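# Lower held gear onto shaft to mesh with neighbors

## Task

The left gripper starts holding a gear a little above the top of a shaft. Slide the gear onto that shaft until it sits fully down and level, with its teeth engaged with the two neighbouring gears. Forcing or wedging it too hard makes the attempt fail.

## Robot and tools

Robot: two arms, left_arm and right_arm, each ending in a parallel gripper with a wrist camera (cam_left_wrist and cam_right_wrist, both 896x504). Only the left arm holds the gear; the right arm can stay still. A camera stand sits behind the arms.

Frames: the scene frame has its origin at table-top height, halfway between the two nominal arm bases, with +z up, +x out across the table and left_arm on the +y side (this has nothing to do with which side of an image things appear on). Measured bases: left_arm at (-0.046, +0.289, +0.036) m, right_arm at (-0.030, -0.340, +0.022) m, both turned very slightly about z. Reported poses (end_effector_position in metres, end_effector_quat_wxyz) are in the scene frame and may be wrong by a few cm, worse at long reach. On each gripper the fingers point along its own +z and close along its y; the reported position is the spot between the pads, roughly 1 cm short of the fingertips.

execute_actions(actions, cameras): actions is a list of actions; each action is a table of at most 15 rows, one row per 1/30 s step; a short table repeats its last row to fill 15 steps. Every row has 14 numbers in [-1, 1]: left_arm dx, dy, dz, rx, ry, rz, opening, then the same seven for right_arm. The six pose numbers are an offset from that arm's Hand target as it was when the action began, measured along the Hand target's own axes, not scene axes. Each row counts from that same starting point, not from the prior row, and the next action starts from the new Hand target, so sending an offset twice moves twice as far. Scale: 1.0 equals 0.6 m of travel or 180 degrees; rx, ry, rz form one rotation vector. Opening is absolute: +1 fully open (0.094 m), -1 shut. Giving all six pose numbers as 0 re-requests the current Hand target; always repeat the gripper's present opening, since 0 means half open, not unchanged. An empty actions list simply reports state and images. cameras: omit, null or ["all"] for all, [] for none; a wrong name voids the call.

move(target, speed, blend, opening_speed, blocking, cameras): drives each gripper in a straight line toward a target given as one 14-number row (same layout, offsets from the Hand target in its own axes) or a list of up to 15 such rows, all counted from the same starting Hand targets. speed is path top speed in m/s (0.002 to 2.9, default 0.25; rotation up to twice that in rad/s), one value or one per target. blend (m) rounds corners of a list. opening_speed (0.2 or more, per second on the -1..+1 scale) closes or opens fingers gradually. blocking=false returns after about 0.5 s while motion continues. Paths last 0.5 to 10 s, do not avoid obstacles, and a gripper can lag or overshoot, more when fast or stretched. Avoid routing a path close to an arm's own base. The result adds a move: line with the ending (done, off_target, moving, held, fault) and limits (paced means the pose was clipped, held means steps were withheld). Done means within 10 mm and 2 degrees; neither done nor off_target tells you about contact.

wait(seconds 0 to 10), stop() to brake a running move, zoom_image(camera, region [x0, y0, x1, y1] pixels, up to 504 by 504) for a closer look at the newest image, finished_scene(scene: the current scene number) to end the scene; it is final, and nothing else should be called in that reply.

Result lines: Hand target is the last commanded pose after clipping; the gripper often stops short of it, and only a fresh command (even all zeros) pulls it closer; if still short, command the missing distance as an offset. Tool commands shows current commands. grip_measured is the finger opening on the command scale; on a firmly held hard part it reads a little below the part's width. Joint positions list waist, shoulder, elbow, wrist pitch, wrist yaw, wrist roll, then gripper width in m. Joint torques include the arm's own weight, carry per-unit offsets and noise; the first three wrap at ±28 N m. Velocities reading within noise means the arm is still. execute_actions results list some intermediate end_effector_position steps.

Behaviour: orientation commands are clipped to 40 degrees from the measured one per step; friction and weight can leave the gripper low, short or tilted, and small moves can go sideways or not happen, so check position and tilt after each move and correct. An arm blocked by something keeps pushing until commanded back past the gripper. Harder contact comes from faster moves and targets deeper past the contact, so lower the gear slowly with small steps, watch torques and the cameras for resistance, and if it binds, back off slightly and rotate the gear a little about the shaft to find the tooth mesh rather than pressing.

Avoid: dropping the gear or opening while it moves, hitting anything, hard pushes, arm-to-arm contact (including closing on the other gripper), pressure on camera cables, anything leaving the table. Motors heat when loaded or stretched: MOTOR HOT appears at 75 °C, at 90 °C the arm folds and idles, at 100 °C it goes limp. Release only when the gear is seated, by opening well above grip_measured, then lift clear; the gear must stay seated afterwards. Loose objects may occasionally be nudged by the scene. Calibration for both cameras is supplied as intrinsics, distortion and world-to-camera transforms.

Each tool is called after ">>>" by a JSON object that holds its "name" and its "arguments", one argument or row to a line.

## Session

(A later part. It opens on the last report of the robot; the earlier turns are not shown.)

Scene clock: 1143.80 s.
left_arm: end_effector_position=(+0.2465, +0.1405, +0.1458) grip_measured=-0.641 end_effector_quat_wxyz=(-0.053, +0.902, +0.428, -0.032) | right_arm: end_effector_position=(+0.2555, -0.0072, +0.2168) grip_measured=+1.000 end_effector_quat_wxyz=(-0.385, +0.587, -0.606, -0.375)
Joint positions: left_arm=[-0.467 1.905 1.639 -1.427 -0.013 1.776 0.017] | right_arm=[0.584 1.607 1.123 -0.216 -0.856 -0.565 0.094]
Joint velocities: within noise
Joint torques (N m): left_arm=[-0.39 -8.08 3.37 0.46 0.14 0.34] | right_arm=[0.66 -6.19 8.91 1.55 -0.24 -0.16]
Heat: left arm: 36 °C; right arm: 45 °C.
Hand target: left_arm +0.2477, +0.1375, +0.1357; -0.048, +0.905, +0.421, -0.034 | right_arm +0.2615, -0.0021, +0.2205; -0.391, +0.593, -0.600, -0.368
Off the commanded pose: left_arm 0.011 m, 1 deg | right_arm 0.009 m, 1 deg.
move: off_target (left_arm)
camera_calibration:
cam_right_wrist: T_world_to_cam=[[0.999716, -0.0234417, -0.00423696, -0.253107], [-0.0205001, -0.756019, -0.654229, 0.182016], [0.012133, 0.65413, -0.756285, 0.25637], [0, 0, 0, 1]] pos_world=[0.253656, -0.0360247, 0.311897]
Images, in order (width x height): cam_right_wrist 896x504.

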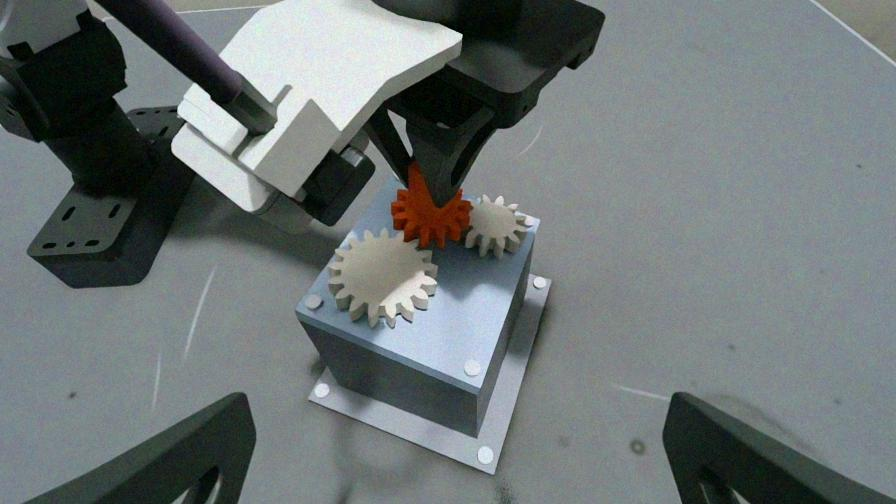

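>>> {"name": "zoom_image", "arguments": {
  "camera": "cam_right_wrist",
  "region": [320, 220, 450, 340]
}}

>>> {"name": "zoom_image", "arguments": {
  "camera": "cam_right_wrist",
  "region": [455, 185, 535, 265]
}}

>>> {"name": "zoom_image", "arguments": {
  "camera": "cam_right_wrist",
  "region": [385, 180, 480, 255]
}}

Scaled by 3.877 from the camera's 896x504 image, which has a finer 1280x720 frame.

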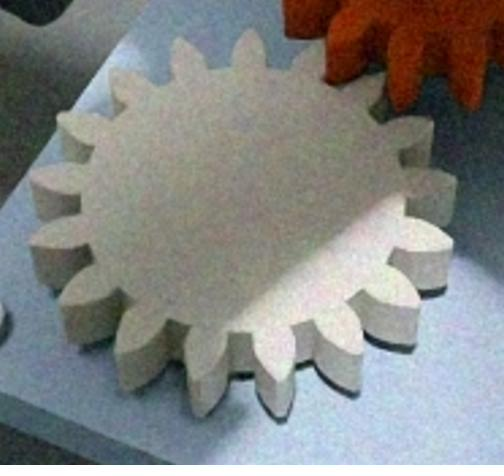

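Scaled by 6.300 from the camera's 896x504 image, which has a finer 1280x720 frame.

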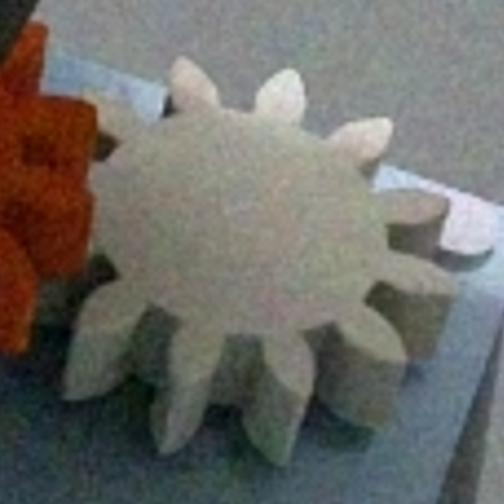

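Scaled by 5.305 from the camera's 896x504 image, which has a finer 1280x720 frame.

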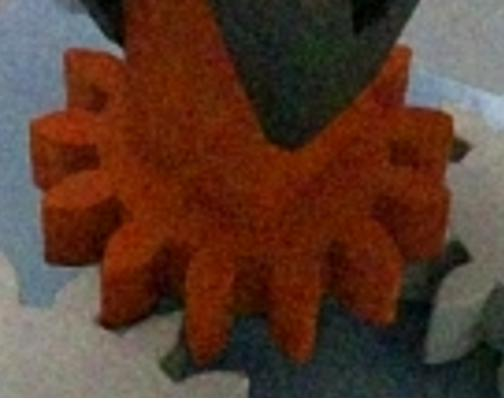

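>>> {"name": "execute_actions", "arguments": {
  "actions": []
}}

>>> {"name": "zoom_image", "arguments": {
  "camera": "cam_left_wrist",
  "region": [340, 210, 600, 360]
}}

Scene clock: 1301.80 s.
left_arm: end_effector_position=(+0.2465, +0.1405, +0.1458) grip_measured=-0.641 end_effector_quat_wxyz=(-0.053, +0.902, +0.428, -0.032) | right_arm: end_effector_position=(+0.2555, -0.0072, +0.2168) grip_measured=+1.000 end_effector_quat_wxyz=(-0.385, +0.587, -0.606, -0.375)
Joint positions: left_arm=[-0.467 1.905 1.639 -1.427 -0.013 1.776 0.017] | right_arm=[0.584 1.607 1.123 -0.216 -0.856 -0.565 0.094]
Joint velocities: within noise
Joint torques (N m): left_arm=[-0.43 -8.06 3.44 0.46 0.13 0.32] | right_arm=[0.68 -6.12 8.98 1.54 -0.25 -0.16]
Heat: left arm: 36 °C; right arm: 46 °C.
Hand target: left_arm +0.2477, +0.1375, +0.1357; -0.048, +0.905, +0.421, -0.034 | right_arm +0.2615, -0.0021, +0.2205; -0.391, +0.593, -0.600, -0.368
Tool commands: left_gripper/opening=-1.0 right_gripper/opening=+1.0
Off the commanded pose: left_arm 0.011 m, 1 deg | right_arm 0.009 m, 1 deg.
camera_calibration:
cam_left_wrist: T_world_to_cam=[[-0.74955, 0.651487, 0.117219, 0.0801054], [0.632619, 0.652891, 0.416565, -0.271712], [0.194855, 0.386392, -0.901517, 0.115882], [0, 0, 0, 1]] pos_world=[0.209353, 0.0804349, 0.208266]
cam_right_wrist: T_world_to_cam=[[0.999716, -0.0234417, -0.00423696, -0.253107], [-0.0205001, -0.756019, -0.654229, 0.182016], [0.012133, 0.65413, -0.756285, 0.25637], [0, 0, 0, 1]] pos_world=[0.253656, -0.0360247, 0.311897]

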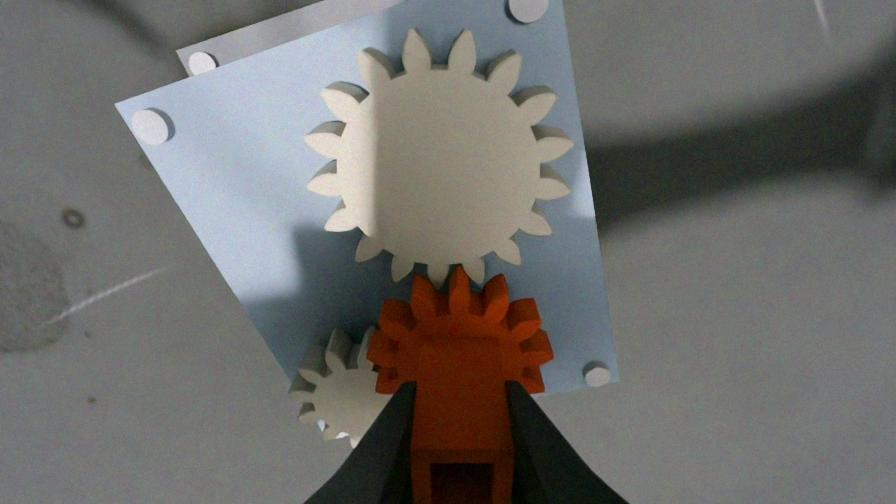

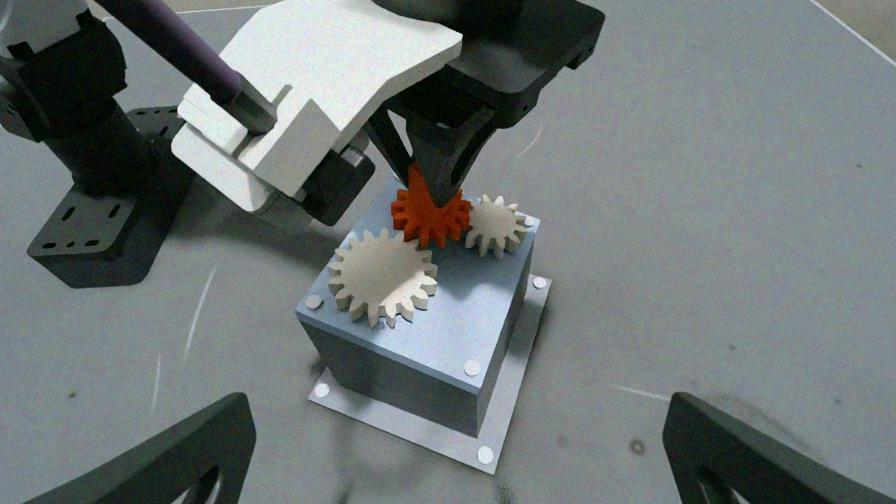

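Scaled by 1.938 from the camera's 896x504 image, which has a finer 1280x720 frame.

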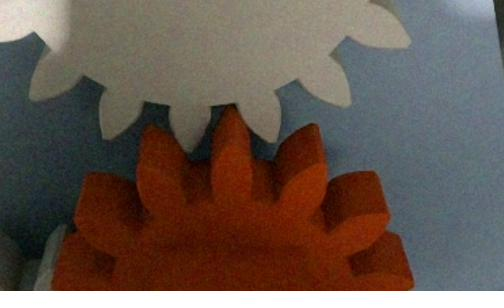

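>>> {"name": "zoom_image", "arguments": {
  "camera": "cam_left_wrist",
  "region": [280, 310, 420, 450]
}}

>>> {"name": "zoom_image", "arguments": {
  "camera": "cam_left_wrist",
  "region": [380, 240, 520, 320]
}}

Scaled by 3.600 from the camera's 896x504 image, which has a finer 1280x720 frame.

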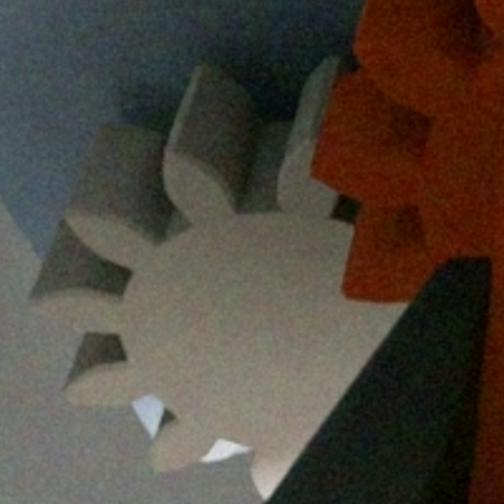

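Scaled by 3.600 from the camera's 896x504 image, which has a finer 1280x720 frame.

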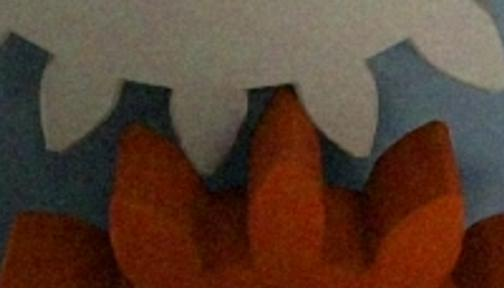

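>>> {"name": "move", "arguments": {
  "target": [0,0,0,0,0,0.033,-1,0,0,0,0,0,0,1],
  "speed": 0.05,
  "cameras": ["cam_left_wrist","cam_right_wrist"]
}}

>>> {"name": "zoom_image", "arguments": {
  "camera": "cam_right_wrist",
  "region": [455, 185, 535, 265]
}}

>>> {"name": "zoom_image", "arguments": {
  "camera": "cam_left_wrist",
  "region": [380, 240, 520, 320]
}}

Scene clock: 1351.07 s.
left_arm: end_effector_position=(+0.2457, +0.1409, +0.1402) grip_measured=-0.641 end_effector_quat_wxyz=(-0.052, +0.923, +0.380, -0.036) | right_arm: end_effector_position=(+0.2555, -0.0072, +0.2168) grip_measured=+1.000 end_effector_quat_wxyz=(-0.385, +0.587, -0.606, -0.375)
Joint positions: left_arm=[-0.467 1.905 1.616 -1.408 -0.013 1.881 0.017] | right_arm=[0.584 1.607 1.123 -0.216 -0.856 -0.565 0.094]
Joint velocities: within noise
Joint torques (N m): left_arm=[-0.42 -8.17 5.52 0.23 0.14 0.31] | right_arm=[0.7 -6.15 8.99 1.55 -0.23 -0.19]
Heat: left arm: 36 °C; right arm: 47 °C.
Hand target: left_arm +0.2478, +0.1375, +0.1357; -0.046, +0.926, +0.373, -0.037 | right_arm +0.2615, -0.0021, +0.2205; -0.391, +0.593, -0.600, -0.368
Off the commanded pose: left_arm 0.006 m, 1 deg | right_arm 0.009 m, 1 deg.
move: done
camera_calibration:
cam_left_wrist: T_world_to_cam=[[-0.676581, 0.7269, 0.117702, 0.0512423], [0.701293, 0.587326, 0.404025, -0.274998], [0.224556, 0.3559, -0.907144, 0.108682], [0, 0, 0, 1]] pos_world=[0.203118, 0.0855853, 0.203664]
cam_right_wrist: T_world_to_cam=[[0.999716, -0.0234417, -0.00423696, -0.253107], [-0.0205001, -0.756019, -0.654229, 0.182016], [0.012133, 0.65413, -0.756285, 0.25637], [0, 0, 0, 1]] pos_world=[0.253656, -0.0360247, 0.311897]

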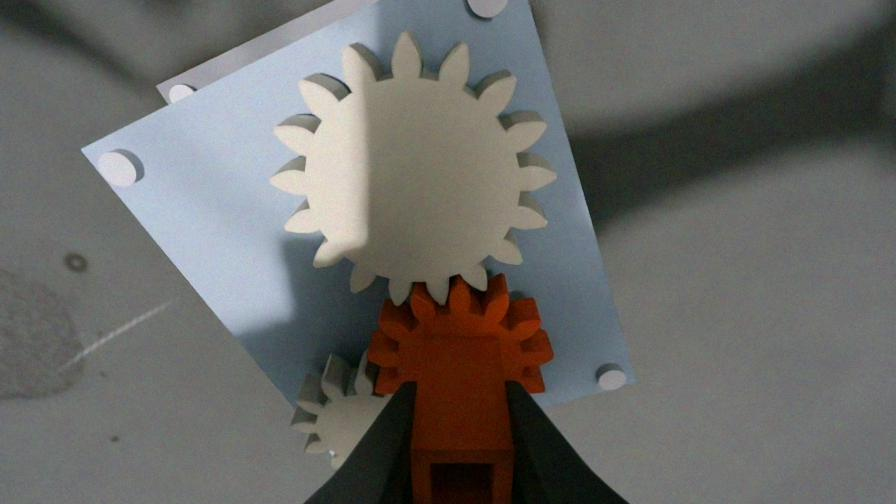

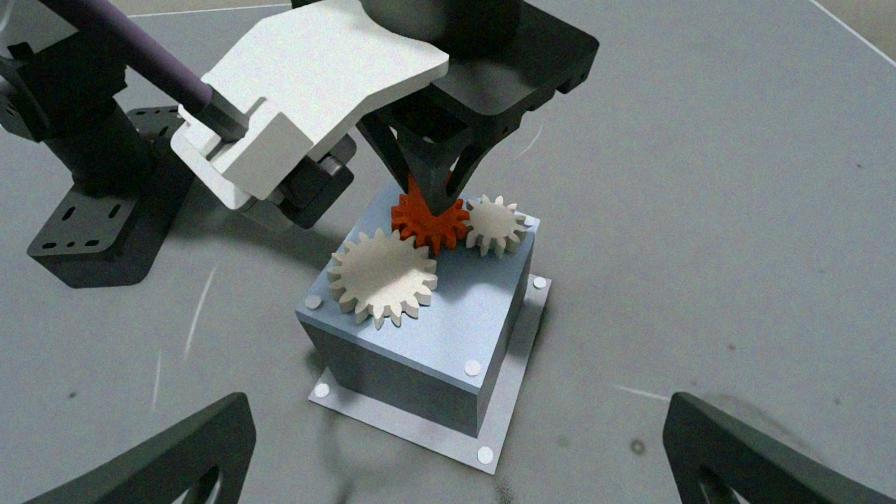

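Scaled by 6.300 from the camera's 896x504 image, which has a finer 1280x720 frame.

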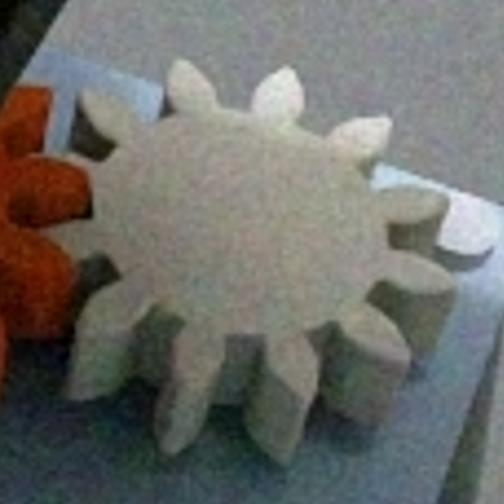

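Scaled by 3.600 from the camera's 896x504 image, which has a finer 1280x720 frame.

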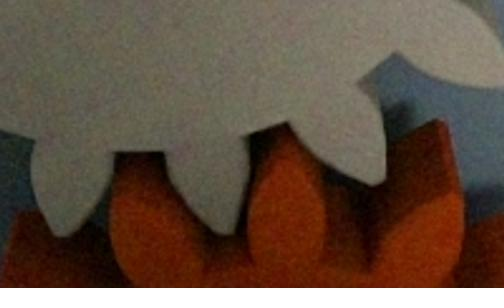

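>>> {"name": "move", "arguments": {
  "target": [-0.0003,0.0005,0.0083,0,0,0,-1,0,0,0,0,0,0,1],
  "speed": 0.03,
  "cameras": ["cam_right_wrist"]
}}

>>> {"name": "zoom_image", "arguments": {
  "camera": "cam_right_wrist",
  "region": [375, 180, 535, 280]
}}

Scene clock: 1357.37 s.
left_arm: end_effector_position=(+0.2453, +0.1411, +0.1372) grip_measured=-0.641 end_effector_quat_wxyz=(-0.053, +0.923, +0.380, -0.036) | right_arm: end_effector_position=(+0.2555, -0.0072, +0.2168) grip_measured=+1.000 end_effector_quat_wxyz=(-0.385, +0.587, -0.606, -0.375)
Joint positions: left_arm=[-0.467 1.905 1.604 -1.397 -0.013 1.882 0.017] | right_arm=[0.584 1.607 1.123 -0.216 -0.856 -0.565 0.094]
Joint velocities: within noise
Joint torques (N m): left_arm=[-0.47 -8.06 4.72 0.31 0.15 0.29] | right_arm=[0.62 -6.2 9.02 1.57 -0.25 -0.18]
Heat: left arm: 36 °C; right arm: 47 °C.
Hand target: left_arm +0.2473, +0.1375, +0.1307; -0.046, +0.926, +0.373, -0.037 | right_arm +0.2615, -0.0021, +0.2205; -0.391, +0.593, -0.600, -0.368
Off the commanded pose: left_arm 0.008 m, 1 deg | right_arm 0.009 m, 1 deg.
move: done
camera_calibration:
cam_right_wrist: T_world_to_cam=[[0.999716, -0.0234417, -0.00423696, -0.253107], [-0.0205001, -0.756019, -0.654229, 0.182016], [0.012133, 0.65413, -0.756285, 0.25637], [0, 0, 0, 1]] pos_world=[0.253656, -0.0360247, 0.311897]
Images, in order (width x height): cam_right_wrist 896x504.

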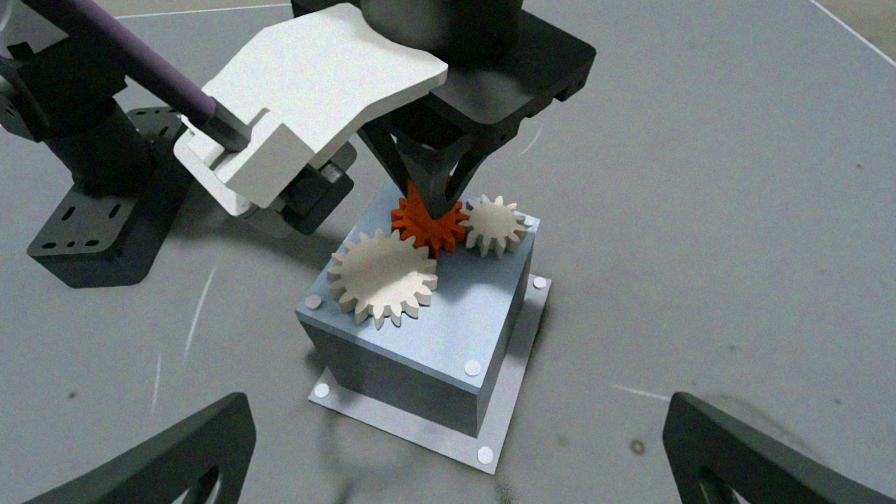

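Scaled by 3.150 from the camera's 896x504 image, which has a finer 1280x720 frame.

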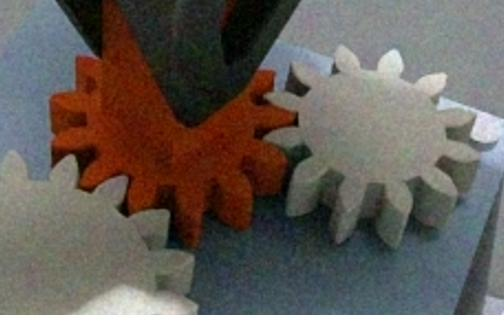

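>>> {"name": "move", "arguments": {
  "target": [-0.0002,0.0003,0.006,0,0,0,-1,0,0,0,0,0,0,1],
  "speed": 0.03,
  "cameras": ["cam_right_wrist"]
}}

>>> {"name": "zoom_image", "arguments": {
  "camera": "cam_right_wrist",
  "region": [375, 180, 535, 280]
}}

Scene clock: 1364.53 s.
left_arm: end_effector_position=(+0.2451, +0.1412, +0.1365) grip_measured=-0.641 end_effector_quat_wxyz=(-0.053, +0.923, +0.380, -0.036) | right_arm: end_effector_position=(+0.2555, -0.0072, +0.2168) grip_measured=+1.000 end_effector_quat_wxyz=(-0.385, +0.587, -0.606, -0.375)
Joint positions: left_arm=[-0.467 1.905 1.601 -1.395 -0.013 1.882 0.017] | right_arm=[0.584 1.607 1.123 -0.216 -0.856 -0.565 0.094]
Joint velocities: within noise
Joint torques (N m): left_arm=[-0.53 -8.03 3.73 0.46 0.14 0.3] | right_arm=[0.7 -6.13 8.98 1.58 -0.25 -0.17]
Heat: left arm: 36 °C; right arm: 47 °C.
Hand target: left_arm +0.2469, +0.1375, +0.1271; -0.046, +0.926, +0.373, -0.037 | right_arm +0.2615, -0.0021, +0.2206; -0.391, +0.593, -0.600, -0.368
Off the commanded pose: left_arm 0.010 m, 1 deg | right_arm 0.009 m, 1 deg.
move: done
camera_calibration:
cam_right_wrist: T_world_to_cam=[[0.999716, -0.0234417, -0.00423696, -0.253107], [-0.0205001, -0.756019, -0.654229, 0.182016], [0.012133, 0.65413, -0.756285, 0.25637], [0, 0, 0, 1]] pos_world=[0.253656, -0.0360247, 0.311897]
Images, in order (width x height): cam_right_wrist 896x504.

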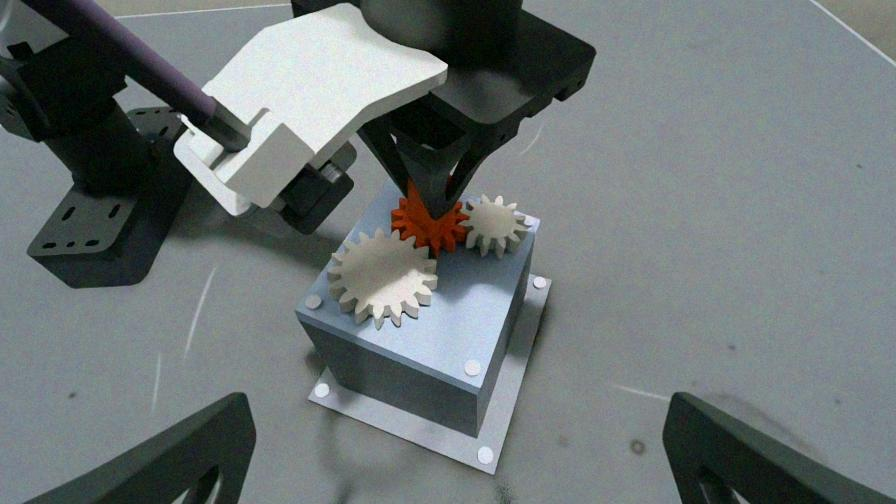

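Scaled by 3.150 from the camera's 896x504 image, which has a finer 1280x720 frame.

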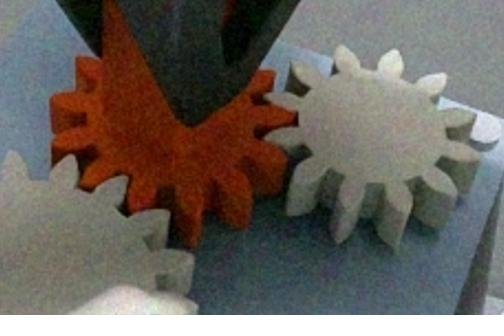

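>>> {"name": "zoom_image", "arguments": {
  "camera": "cam_right_wrist",
  "region": [395, 185, 475, 265]
}}

>>> {"name": "zoom_image", "arguments": {
  "camera": "cam_right_wrist",
  "region": [440, 185, 520, 265]
}}

Scaled by 6.300 from the camera's 896x504 image, which has a finer 1280x720 frame.

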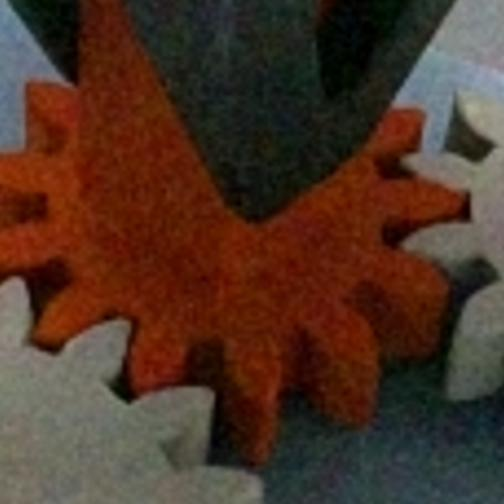

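Scaled by 6.300 from the camera's 896x504 image, which has a finer 1280x720 frame.

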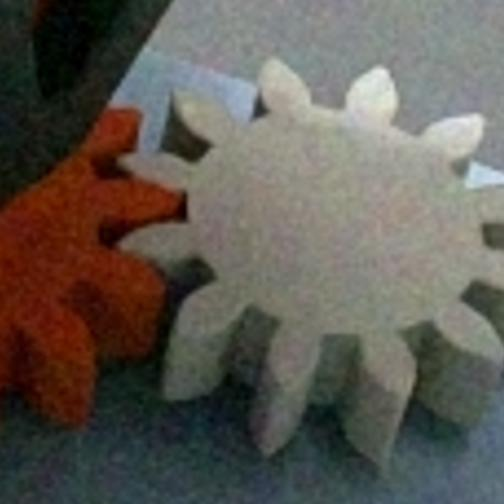

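>>> {"name": "move", "arguments": {
  "target": [
    [0,0,0.002,0,0,-0.017,-1,0,0,0,0,0,0,1],
    [0,0,0.003,0,0,0.012,-1,0,0,0,0,0,0,1],
    [0,0,0.004,0,0,0,-1,0,0,0,0,0,0,1]
  ],
  "speed": 0.05,
  "cameras": ["cam_right_wrist"]
}}

>>> {"name": "zoom_image", "arguments": {
  "camera": "cam_right_wrist",
  "region": [395, 185, 475, 265]
}}

Scene clock: 1390.93 s.
left_arm: end_effector_position=(+0.2450, +0.1408, +0.1364) grip_measured=-0.641 end_effector_quat_wxyz=(-0.050, +0.927, +0.370, -0.037) | right_arm: end_effector_position=(+0.2555, -0.0072, +0.2168) grip_measured=+1.000 end_effector_quat_wxyz=(-0.385, +0.587, -0.606, -0.375)
Joint positions: left_arm=[-0.467 1.902 1.597 -1.39 -0.01 1.904 0.017] | right_arm=[0.584 1.607 1.123 -0.216 -0.856 -0.565 0.094]
Joint velocities: within noise
Joint torques (N m): left_arm=[-0.53 -7.8 3.19 0.5 0.11 0.1] | right_arm=[0.54 -6.15 9.07 1.56 -0.25 -0.16]
Heat: left arm: 36 °C; right arm: 47 °C.
Hand target: left_arm +0.2468, +0.1375, +0.1247; -0.046, +0.926, +0.373, -0.037 | right_arm +0.2615, -0.0021, +0.2206; -0.391, +0.593, -0.600, -0.368
Off the commanded pose: left_arm 0.012 m, 1 deg | right_arm 0.009 m, 1 deg.
move: off_target (left_arm)
camera_calibration:
cam_right_wrist: T_world_to_cam=[[0.999716, -0.0234417, -0.00423696, -0.253107], [-0.0205001, -0.756019, -0.654229, 0.182016], [0.012133, 0.65413, -0.756285, 0.25637], [0, 0, 0, 1]] pos_world=[0.253656, -0.0360247, 0.311897]
Images, in order (width x height): cam_right_wrist 896x504.

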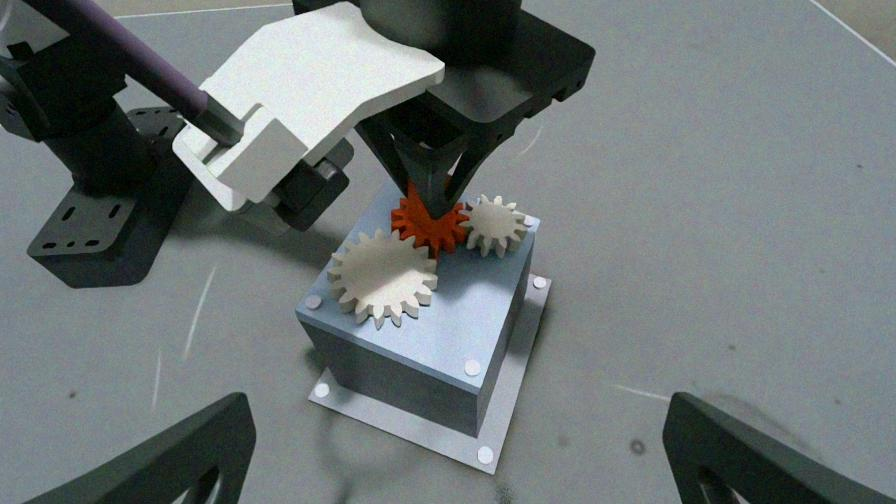

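Scaled by 6.300 from the camera's 896x504 image, which has a finer 1280x720 frame.

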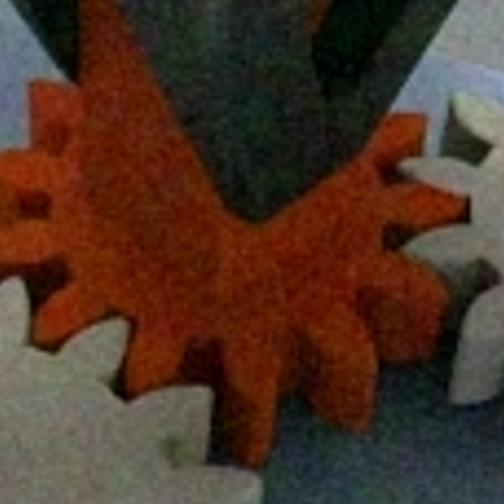

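>>> {"name": "move", "arguments": {
  "target": [
    [0.001,-0.0085,-0.0212,0,0,0,-1,0,0,0,0,0,0,1],
    [0.001,-0.0085,-0.0212,0,0,0,0,0,0,0,0,0,0,1]
  ],
  "speed": 0.05,
  "opening_speed": 0.4,
  "cameras": ["cam_left_wrist","cam_right_wrist"]
}}

>>> {"name": "zoom_image", "arguments": {
  "camera": "cam_right_wrist",
  "region": [375, 180, 535, 280]
}}

Scene clock: 1423.07 s.
left_arm: end_effector_position=(+0.2448, +0.1409, +0.1367) grip_measured=-0.002 end_effector_quat_wxyz=(-0.050, +0.927, +0.370, -0.037) | right_arm: end_effector_position=(+0.2555, -0.0072, +0.2168) grip_measured=+1.000 end_effector_quat_wxyz=(-0.385, +0.587, -0.606, -0.375)
Joint positions: left_arm=[-0.467 1.901 1.597 -1.391 -0.01 1.903 0.047] | right_arm=[0.584 1.607 1.123 -0.216 -0.856 -0.565 0.094]
Joint velocities: within noise
Joint torques (N m): left_arm=[0.08 -9.18 6.11 -0.03 0.12 0.17] | right_arm=[0.75 -6.15 9.03 1.56 -0.23 -0.16]
Heat: left arm: 38 °C; right arm: 47 °C.
Hand target: left_arm +0.2449, +0.1409, +0.1379; -0.046, +0.926, +0.373, -0.037 | right_arm +0.2615, -0.0021, +0.2206; -0.391, +0.593, -0.600, -0.368
Off the commanded pose: left_arm 0.001 m, 1 deg | right_arm 0.009 m, 1 deg.
move: done
camera_calibration:
cam_left_wrist: T_world_to_cam=[[-0.660628, 0.741958, 0.114317, 0.04542], [0.714231, 0.5743, 0.400067, -0.27366], [0.231181, 0.345945, -0.909328, 0.105766], [0, 0, 0, 1]] pos_world=[0.201011, 0.086874, 0.200466]
cam_right_wrist: T_world_to_cam=[[0.999716, -0.0234417, -0.00423696, -0.253107], [-0.0205001, -0.756019, -0.654229, 0.182016], [0.012133, 0.65413, -0.756285, 0.25637], [0, 0, 0, 1]] pos_world=[0.253656, -0.0360247, 0.311897]

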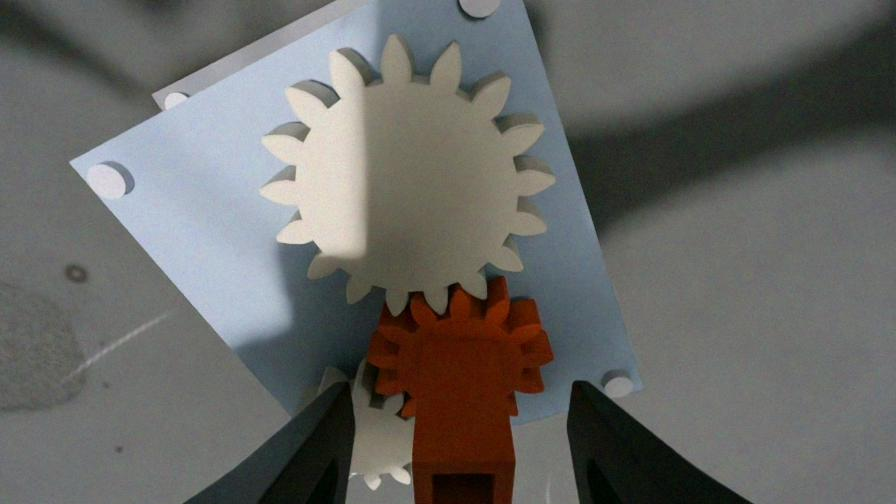

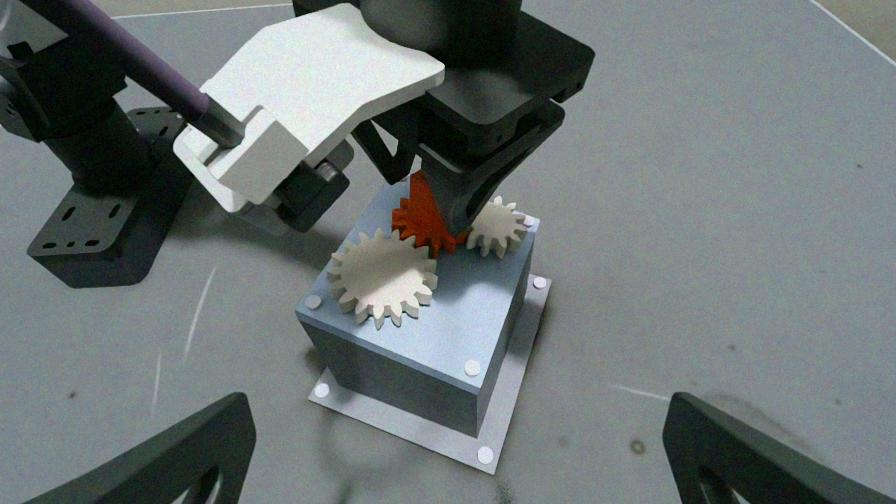

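Scaled by 3.150 from the camera's 896x504 image, which has a finer 1280x720 frame.

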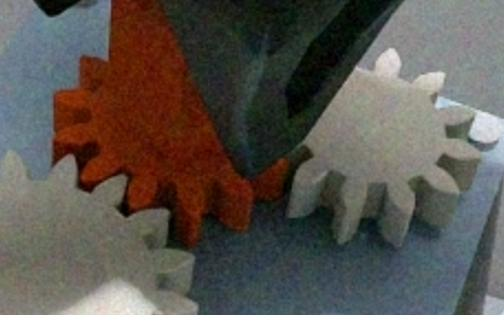

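>>> {"name": "move", "arguments": {
  "target": [0,0,-0.13,0,0,0,0.2,0,0,0,0,0,0,1],
  "speed": 0.12,
  "cameras": ["cam_left_wrist","cam_right_wrist"]
}}

>>> {"name": "zoom_image", "arguments": {
  "camera": "cam_right_wrist",
  "region": [375, 160, 535, 280]
}}

Scene clock: 1429.53 s.
left_arm: end_effector_position=(+0.2534, +0.1364, +0.2023) grip_measured=+0.198 end_effector_quat_wxyz=(-0.014, +0.928, +0.371, -0.005) | right_arm: end_effector_position=(+0.2555, -0.0072, +0.2168) grip_measured=+1.000 end_effector_quat_wxyz=(-0.385, +0.587, -0.606, -0.375)
Joint positions: left_arm=[-0.467 1.86 1.813 -1.55 -0.01 1.903 0.056] | right_arm=[0.584 1.607 1.123 -0.216 -0.856 -0.565 0.094]
Joint velocities: within noise
Joint torques (N m): left_arm=[-0.12 -10.36 8.43 0.02 0.1 0.12] | right_arm=[0.65 -6.17 8.95 1.56 -0.23 -0.14]
Heat: left arm: 38 °C; right arm: 47 °C.
Hand target: left_arm +0.2529, +0.1364, +0.2153; -0.046, +0.926, +0.373, -0.037 | right_arm +0.2615, -0.0021, +0.2206; -0.391, +0.593, -0.600, -0.368
Off the commanded pose: left_arm 0.013 m, 5 deg | right_arm 0.009 m, 1 deg.
joint sent to its limit (left arm) — joint 4 (wrist pitch), lower limit. The joint targets are off in orientation, not in position.
move: off_target (left_arm)
camera_calibration:
cam_left_wrist: T_world_to_cam=[[-0.666567, 0.745059, 0.0239734, 0.0663588], [0.678317, 0.592891, 0.434012, -0.303792], [0.309151, 0.30556, -0.900588, 0.148968], [0, 0, 0, 1]] pos_world=[0.204246, 0.0851558, 0.264418]
cam_right_wrist: T_world_to_cam=[[0.999716, -0.0234417, -0.00423696, -0.253107], [-0.0205001, -0.756019, -0.654229, 0.182016], [0.012133, 0.65413, -0.756285, 0.25637], [0, 0, 0, 1]] pos_world=[0.253656, -0.0360247, 0.311897]

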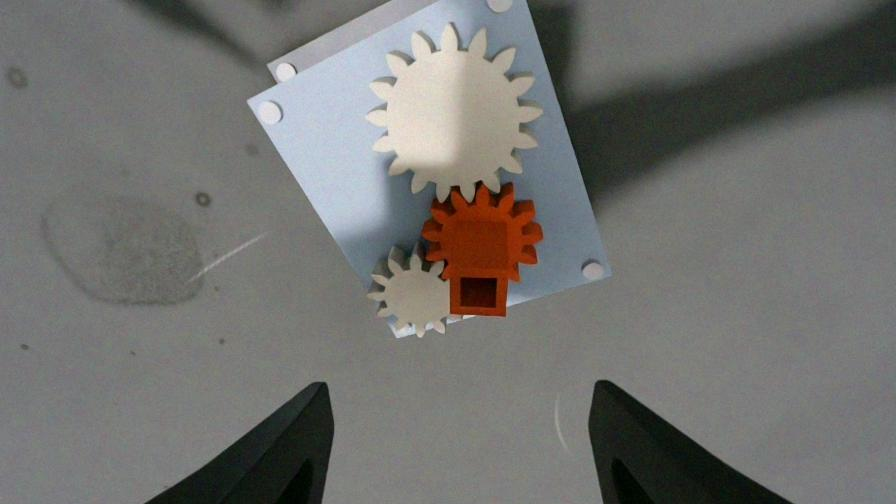

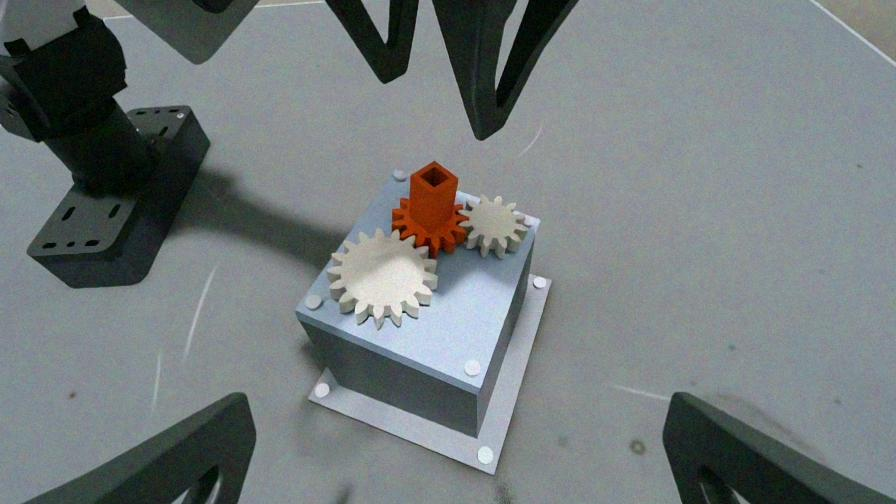

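Scaled by 3.150 from the camera's 896x504 image, which has a finer 1280x720 frame.

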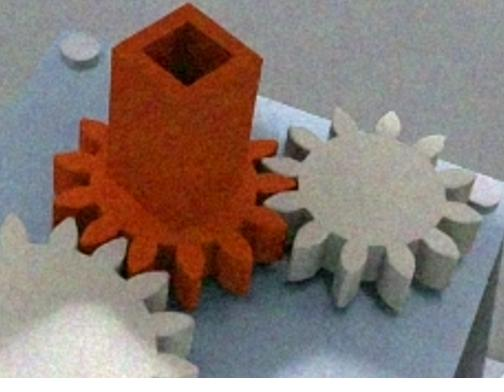

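>>> {"name": "zoom_image", "arguments": {
  "camera": "cam_right_wrist",
  "region": [387, 195, 477, 265]
}}

>>> {"name": "zoom_image", "arguments": {
  "camera": "cam_left_wrist",
  "region": [400, 150, 560, 330]
}}

Scaled by 5.600 from the camera's 896x504 image, which has a finer 1280x720 frame.

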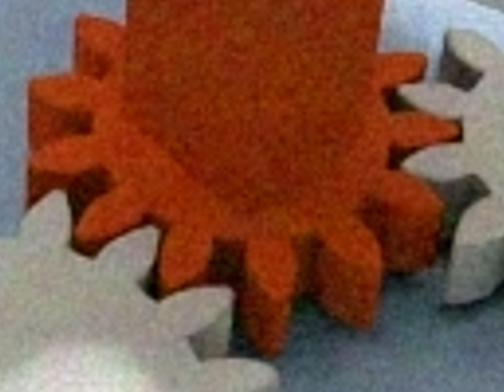

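Scaled by 2.800 from the camera's 896x504 image, which has a finer 1280x720 frame.

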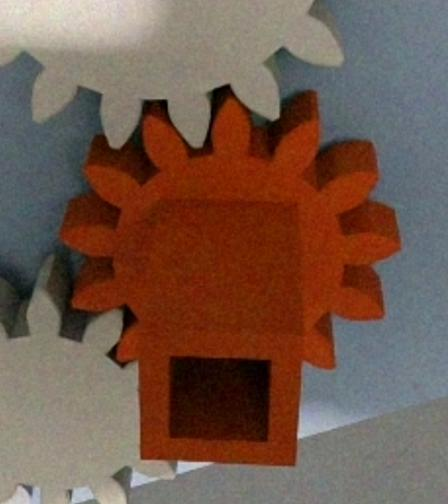

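>>> {"name": "move", "arguments": {
  "target": [0,0,0,0,0,0,0.2,0.1385,0.024,-0.1076,0,-0.139,0,1],
  "speed": 0.15,
  "cameras": ["cam_right_wrist"]
}}

Scene clock: 1461.43 s.
left_arm: end_effector_position=(+0.2532, +0.1365, +0.2023) grip_measured=+0.198 end_effector_quat_wxyz=(-0.014, +0.928, +0.371, -0.005) | right_arm: end_effector_position=(+0.2472, -0.0942, +0.1757) grip_measured=+1.000 end_effector_quat_wxyz=(+0.513, -0.499, +0.503, +0.484)
Joint positions: left_arm=[-0.467 1.86 1.813 -1.551 -0.01 1.903 0.056] | right_arm=[0.284 1.786 0.519 1.253 -1.28 -0.038 0.094]
Joint velocities: within noise
Joint torques (N m): left_arm=[-0.12 -10.32 8.47 0.05 0.11 0.14] | right_arm=[-0.12 -5.44 3.18 1.92 -0.15 0.04]
Heat: left arm: 39 °C; right arm: 47 °C.
Hand target: left_arm +0.2529, +0.1364, +0.2153; -0.046, +0.926, +0.373, -0.037 | right_arm +0.2455, -0.0953, +0.1722; +0.512, -0.499, +0.501, +0.488
Off the commanded pose: left_arm 0.013 m, 5 deg | right_arm 0.004 m, 0 deg.
joint sent to its limit (left arm) — joint 4 (wrist pitch), lower limit. The joint targets are off in orientation, not in position.
move: off_target (left_arm)
camera_calibration:
cam_right_wrist: T_world_to_cam=[[0.999331, -0.0256729, 0.0260505, -0.252504], [0.0131274, -0.413028, -0.910624, 0.158242], [0.0341379, 0.910356, -0.412414, 0.240603], [0, 0, 0, 1]] pos_world=[0.242044, -0.160159, 0.249905]
Images, in order (width x height): cam_right_wrist 896x504.

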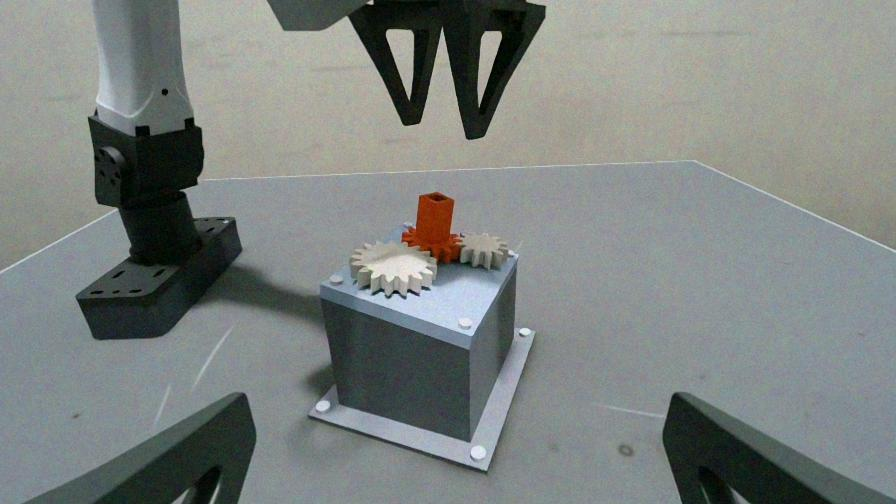

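>>> {"name": "zoom_image", "arguments": {
  "camera": "cam_right_wrist",
  "region": [340, 185, 530, 305]
}}

>>> {"name": "zoom_image", "arguments": {
  "camera": "cam_right_wrist",
  "region": [395, 215, 515, 285]
}}

Scaled by 2.653 from the camera's 896x504 image, which has a finer 1280x720 frame.

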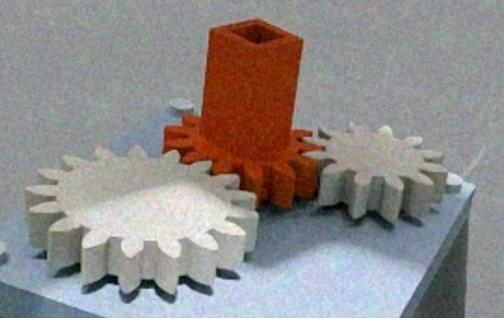

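Scaled by 4.200 from the camera's 896x504 image, which has a finer 1280x720 frame.

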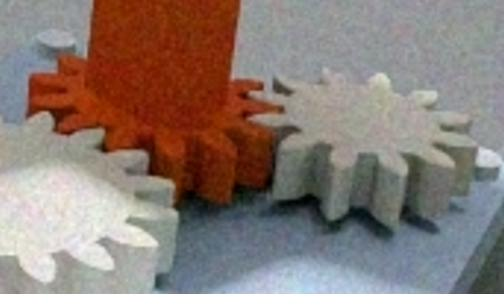

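>>> {"name": "finished_scene", "arguments": {
  "scene": 2
}}

The scene is finished: the task was done.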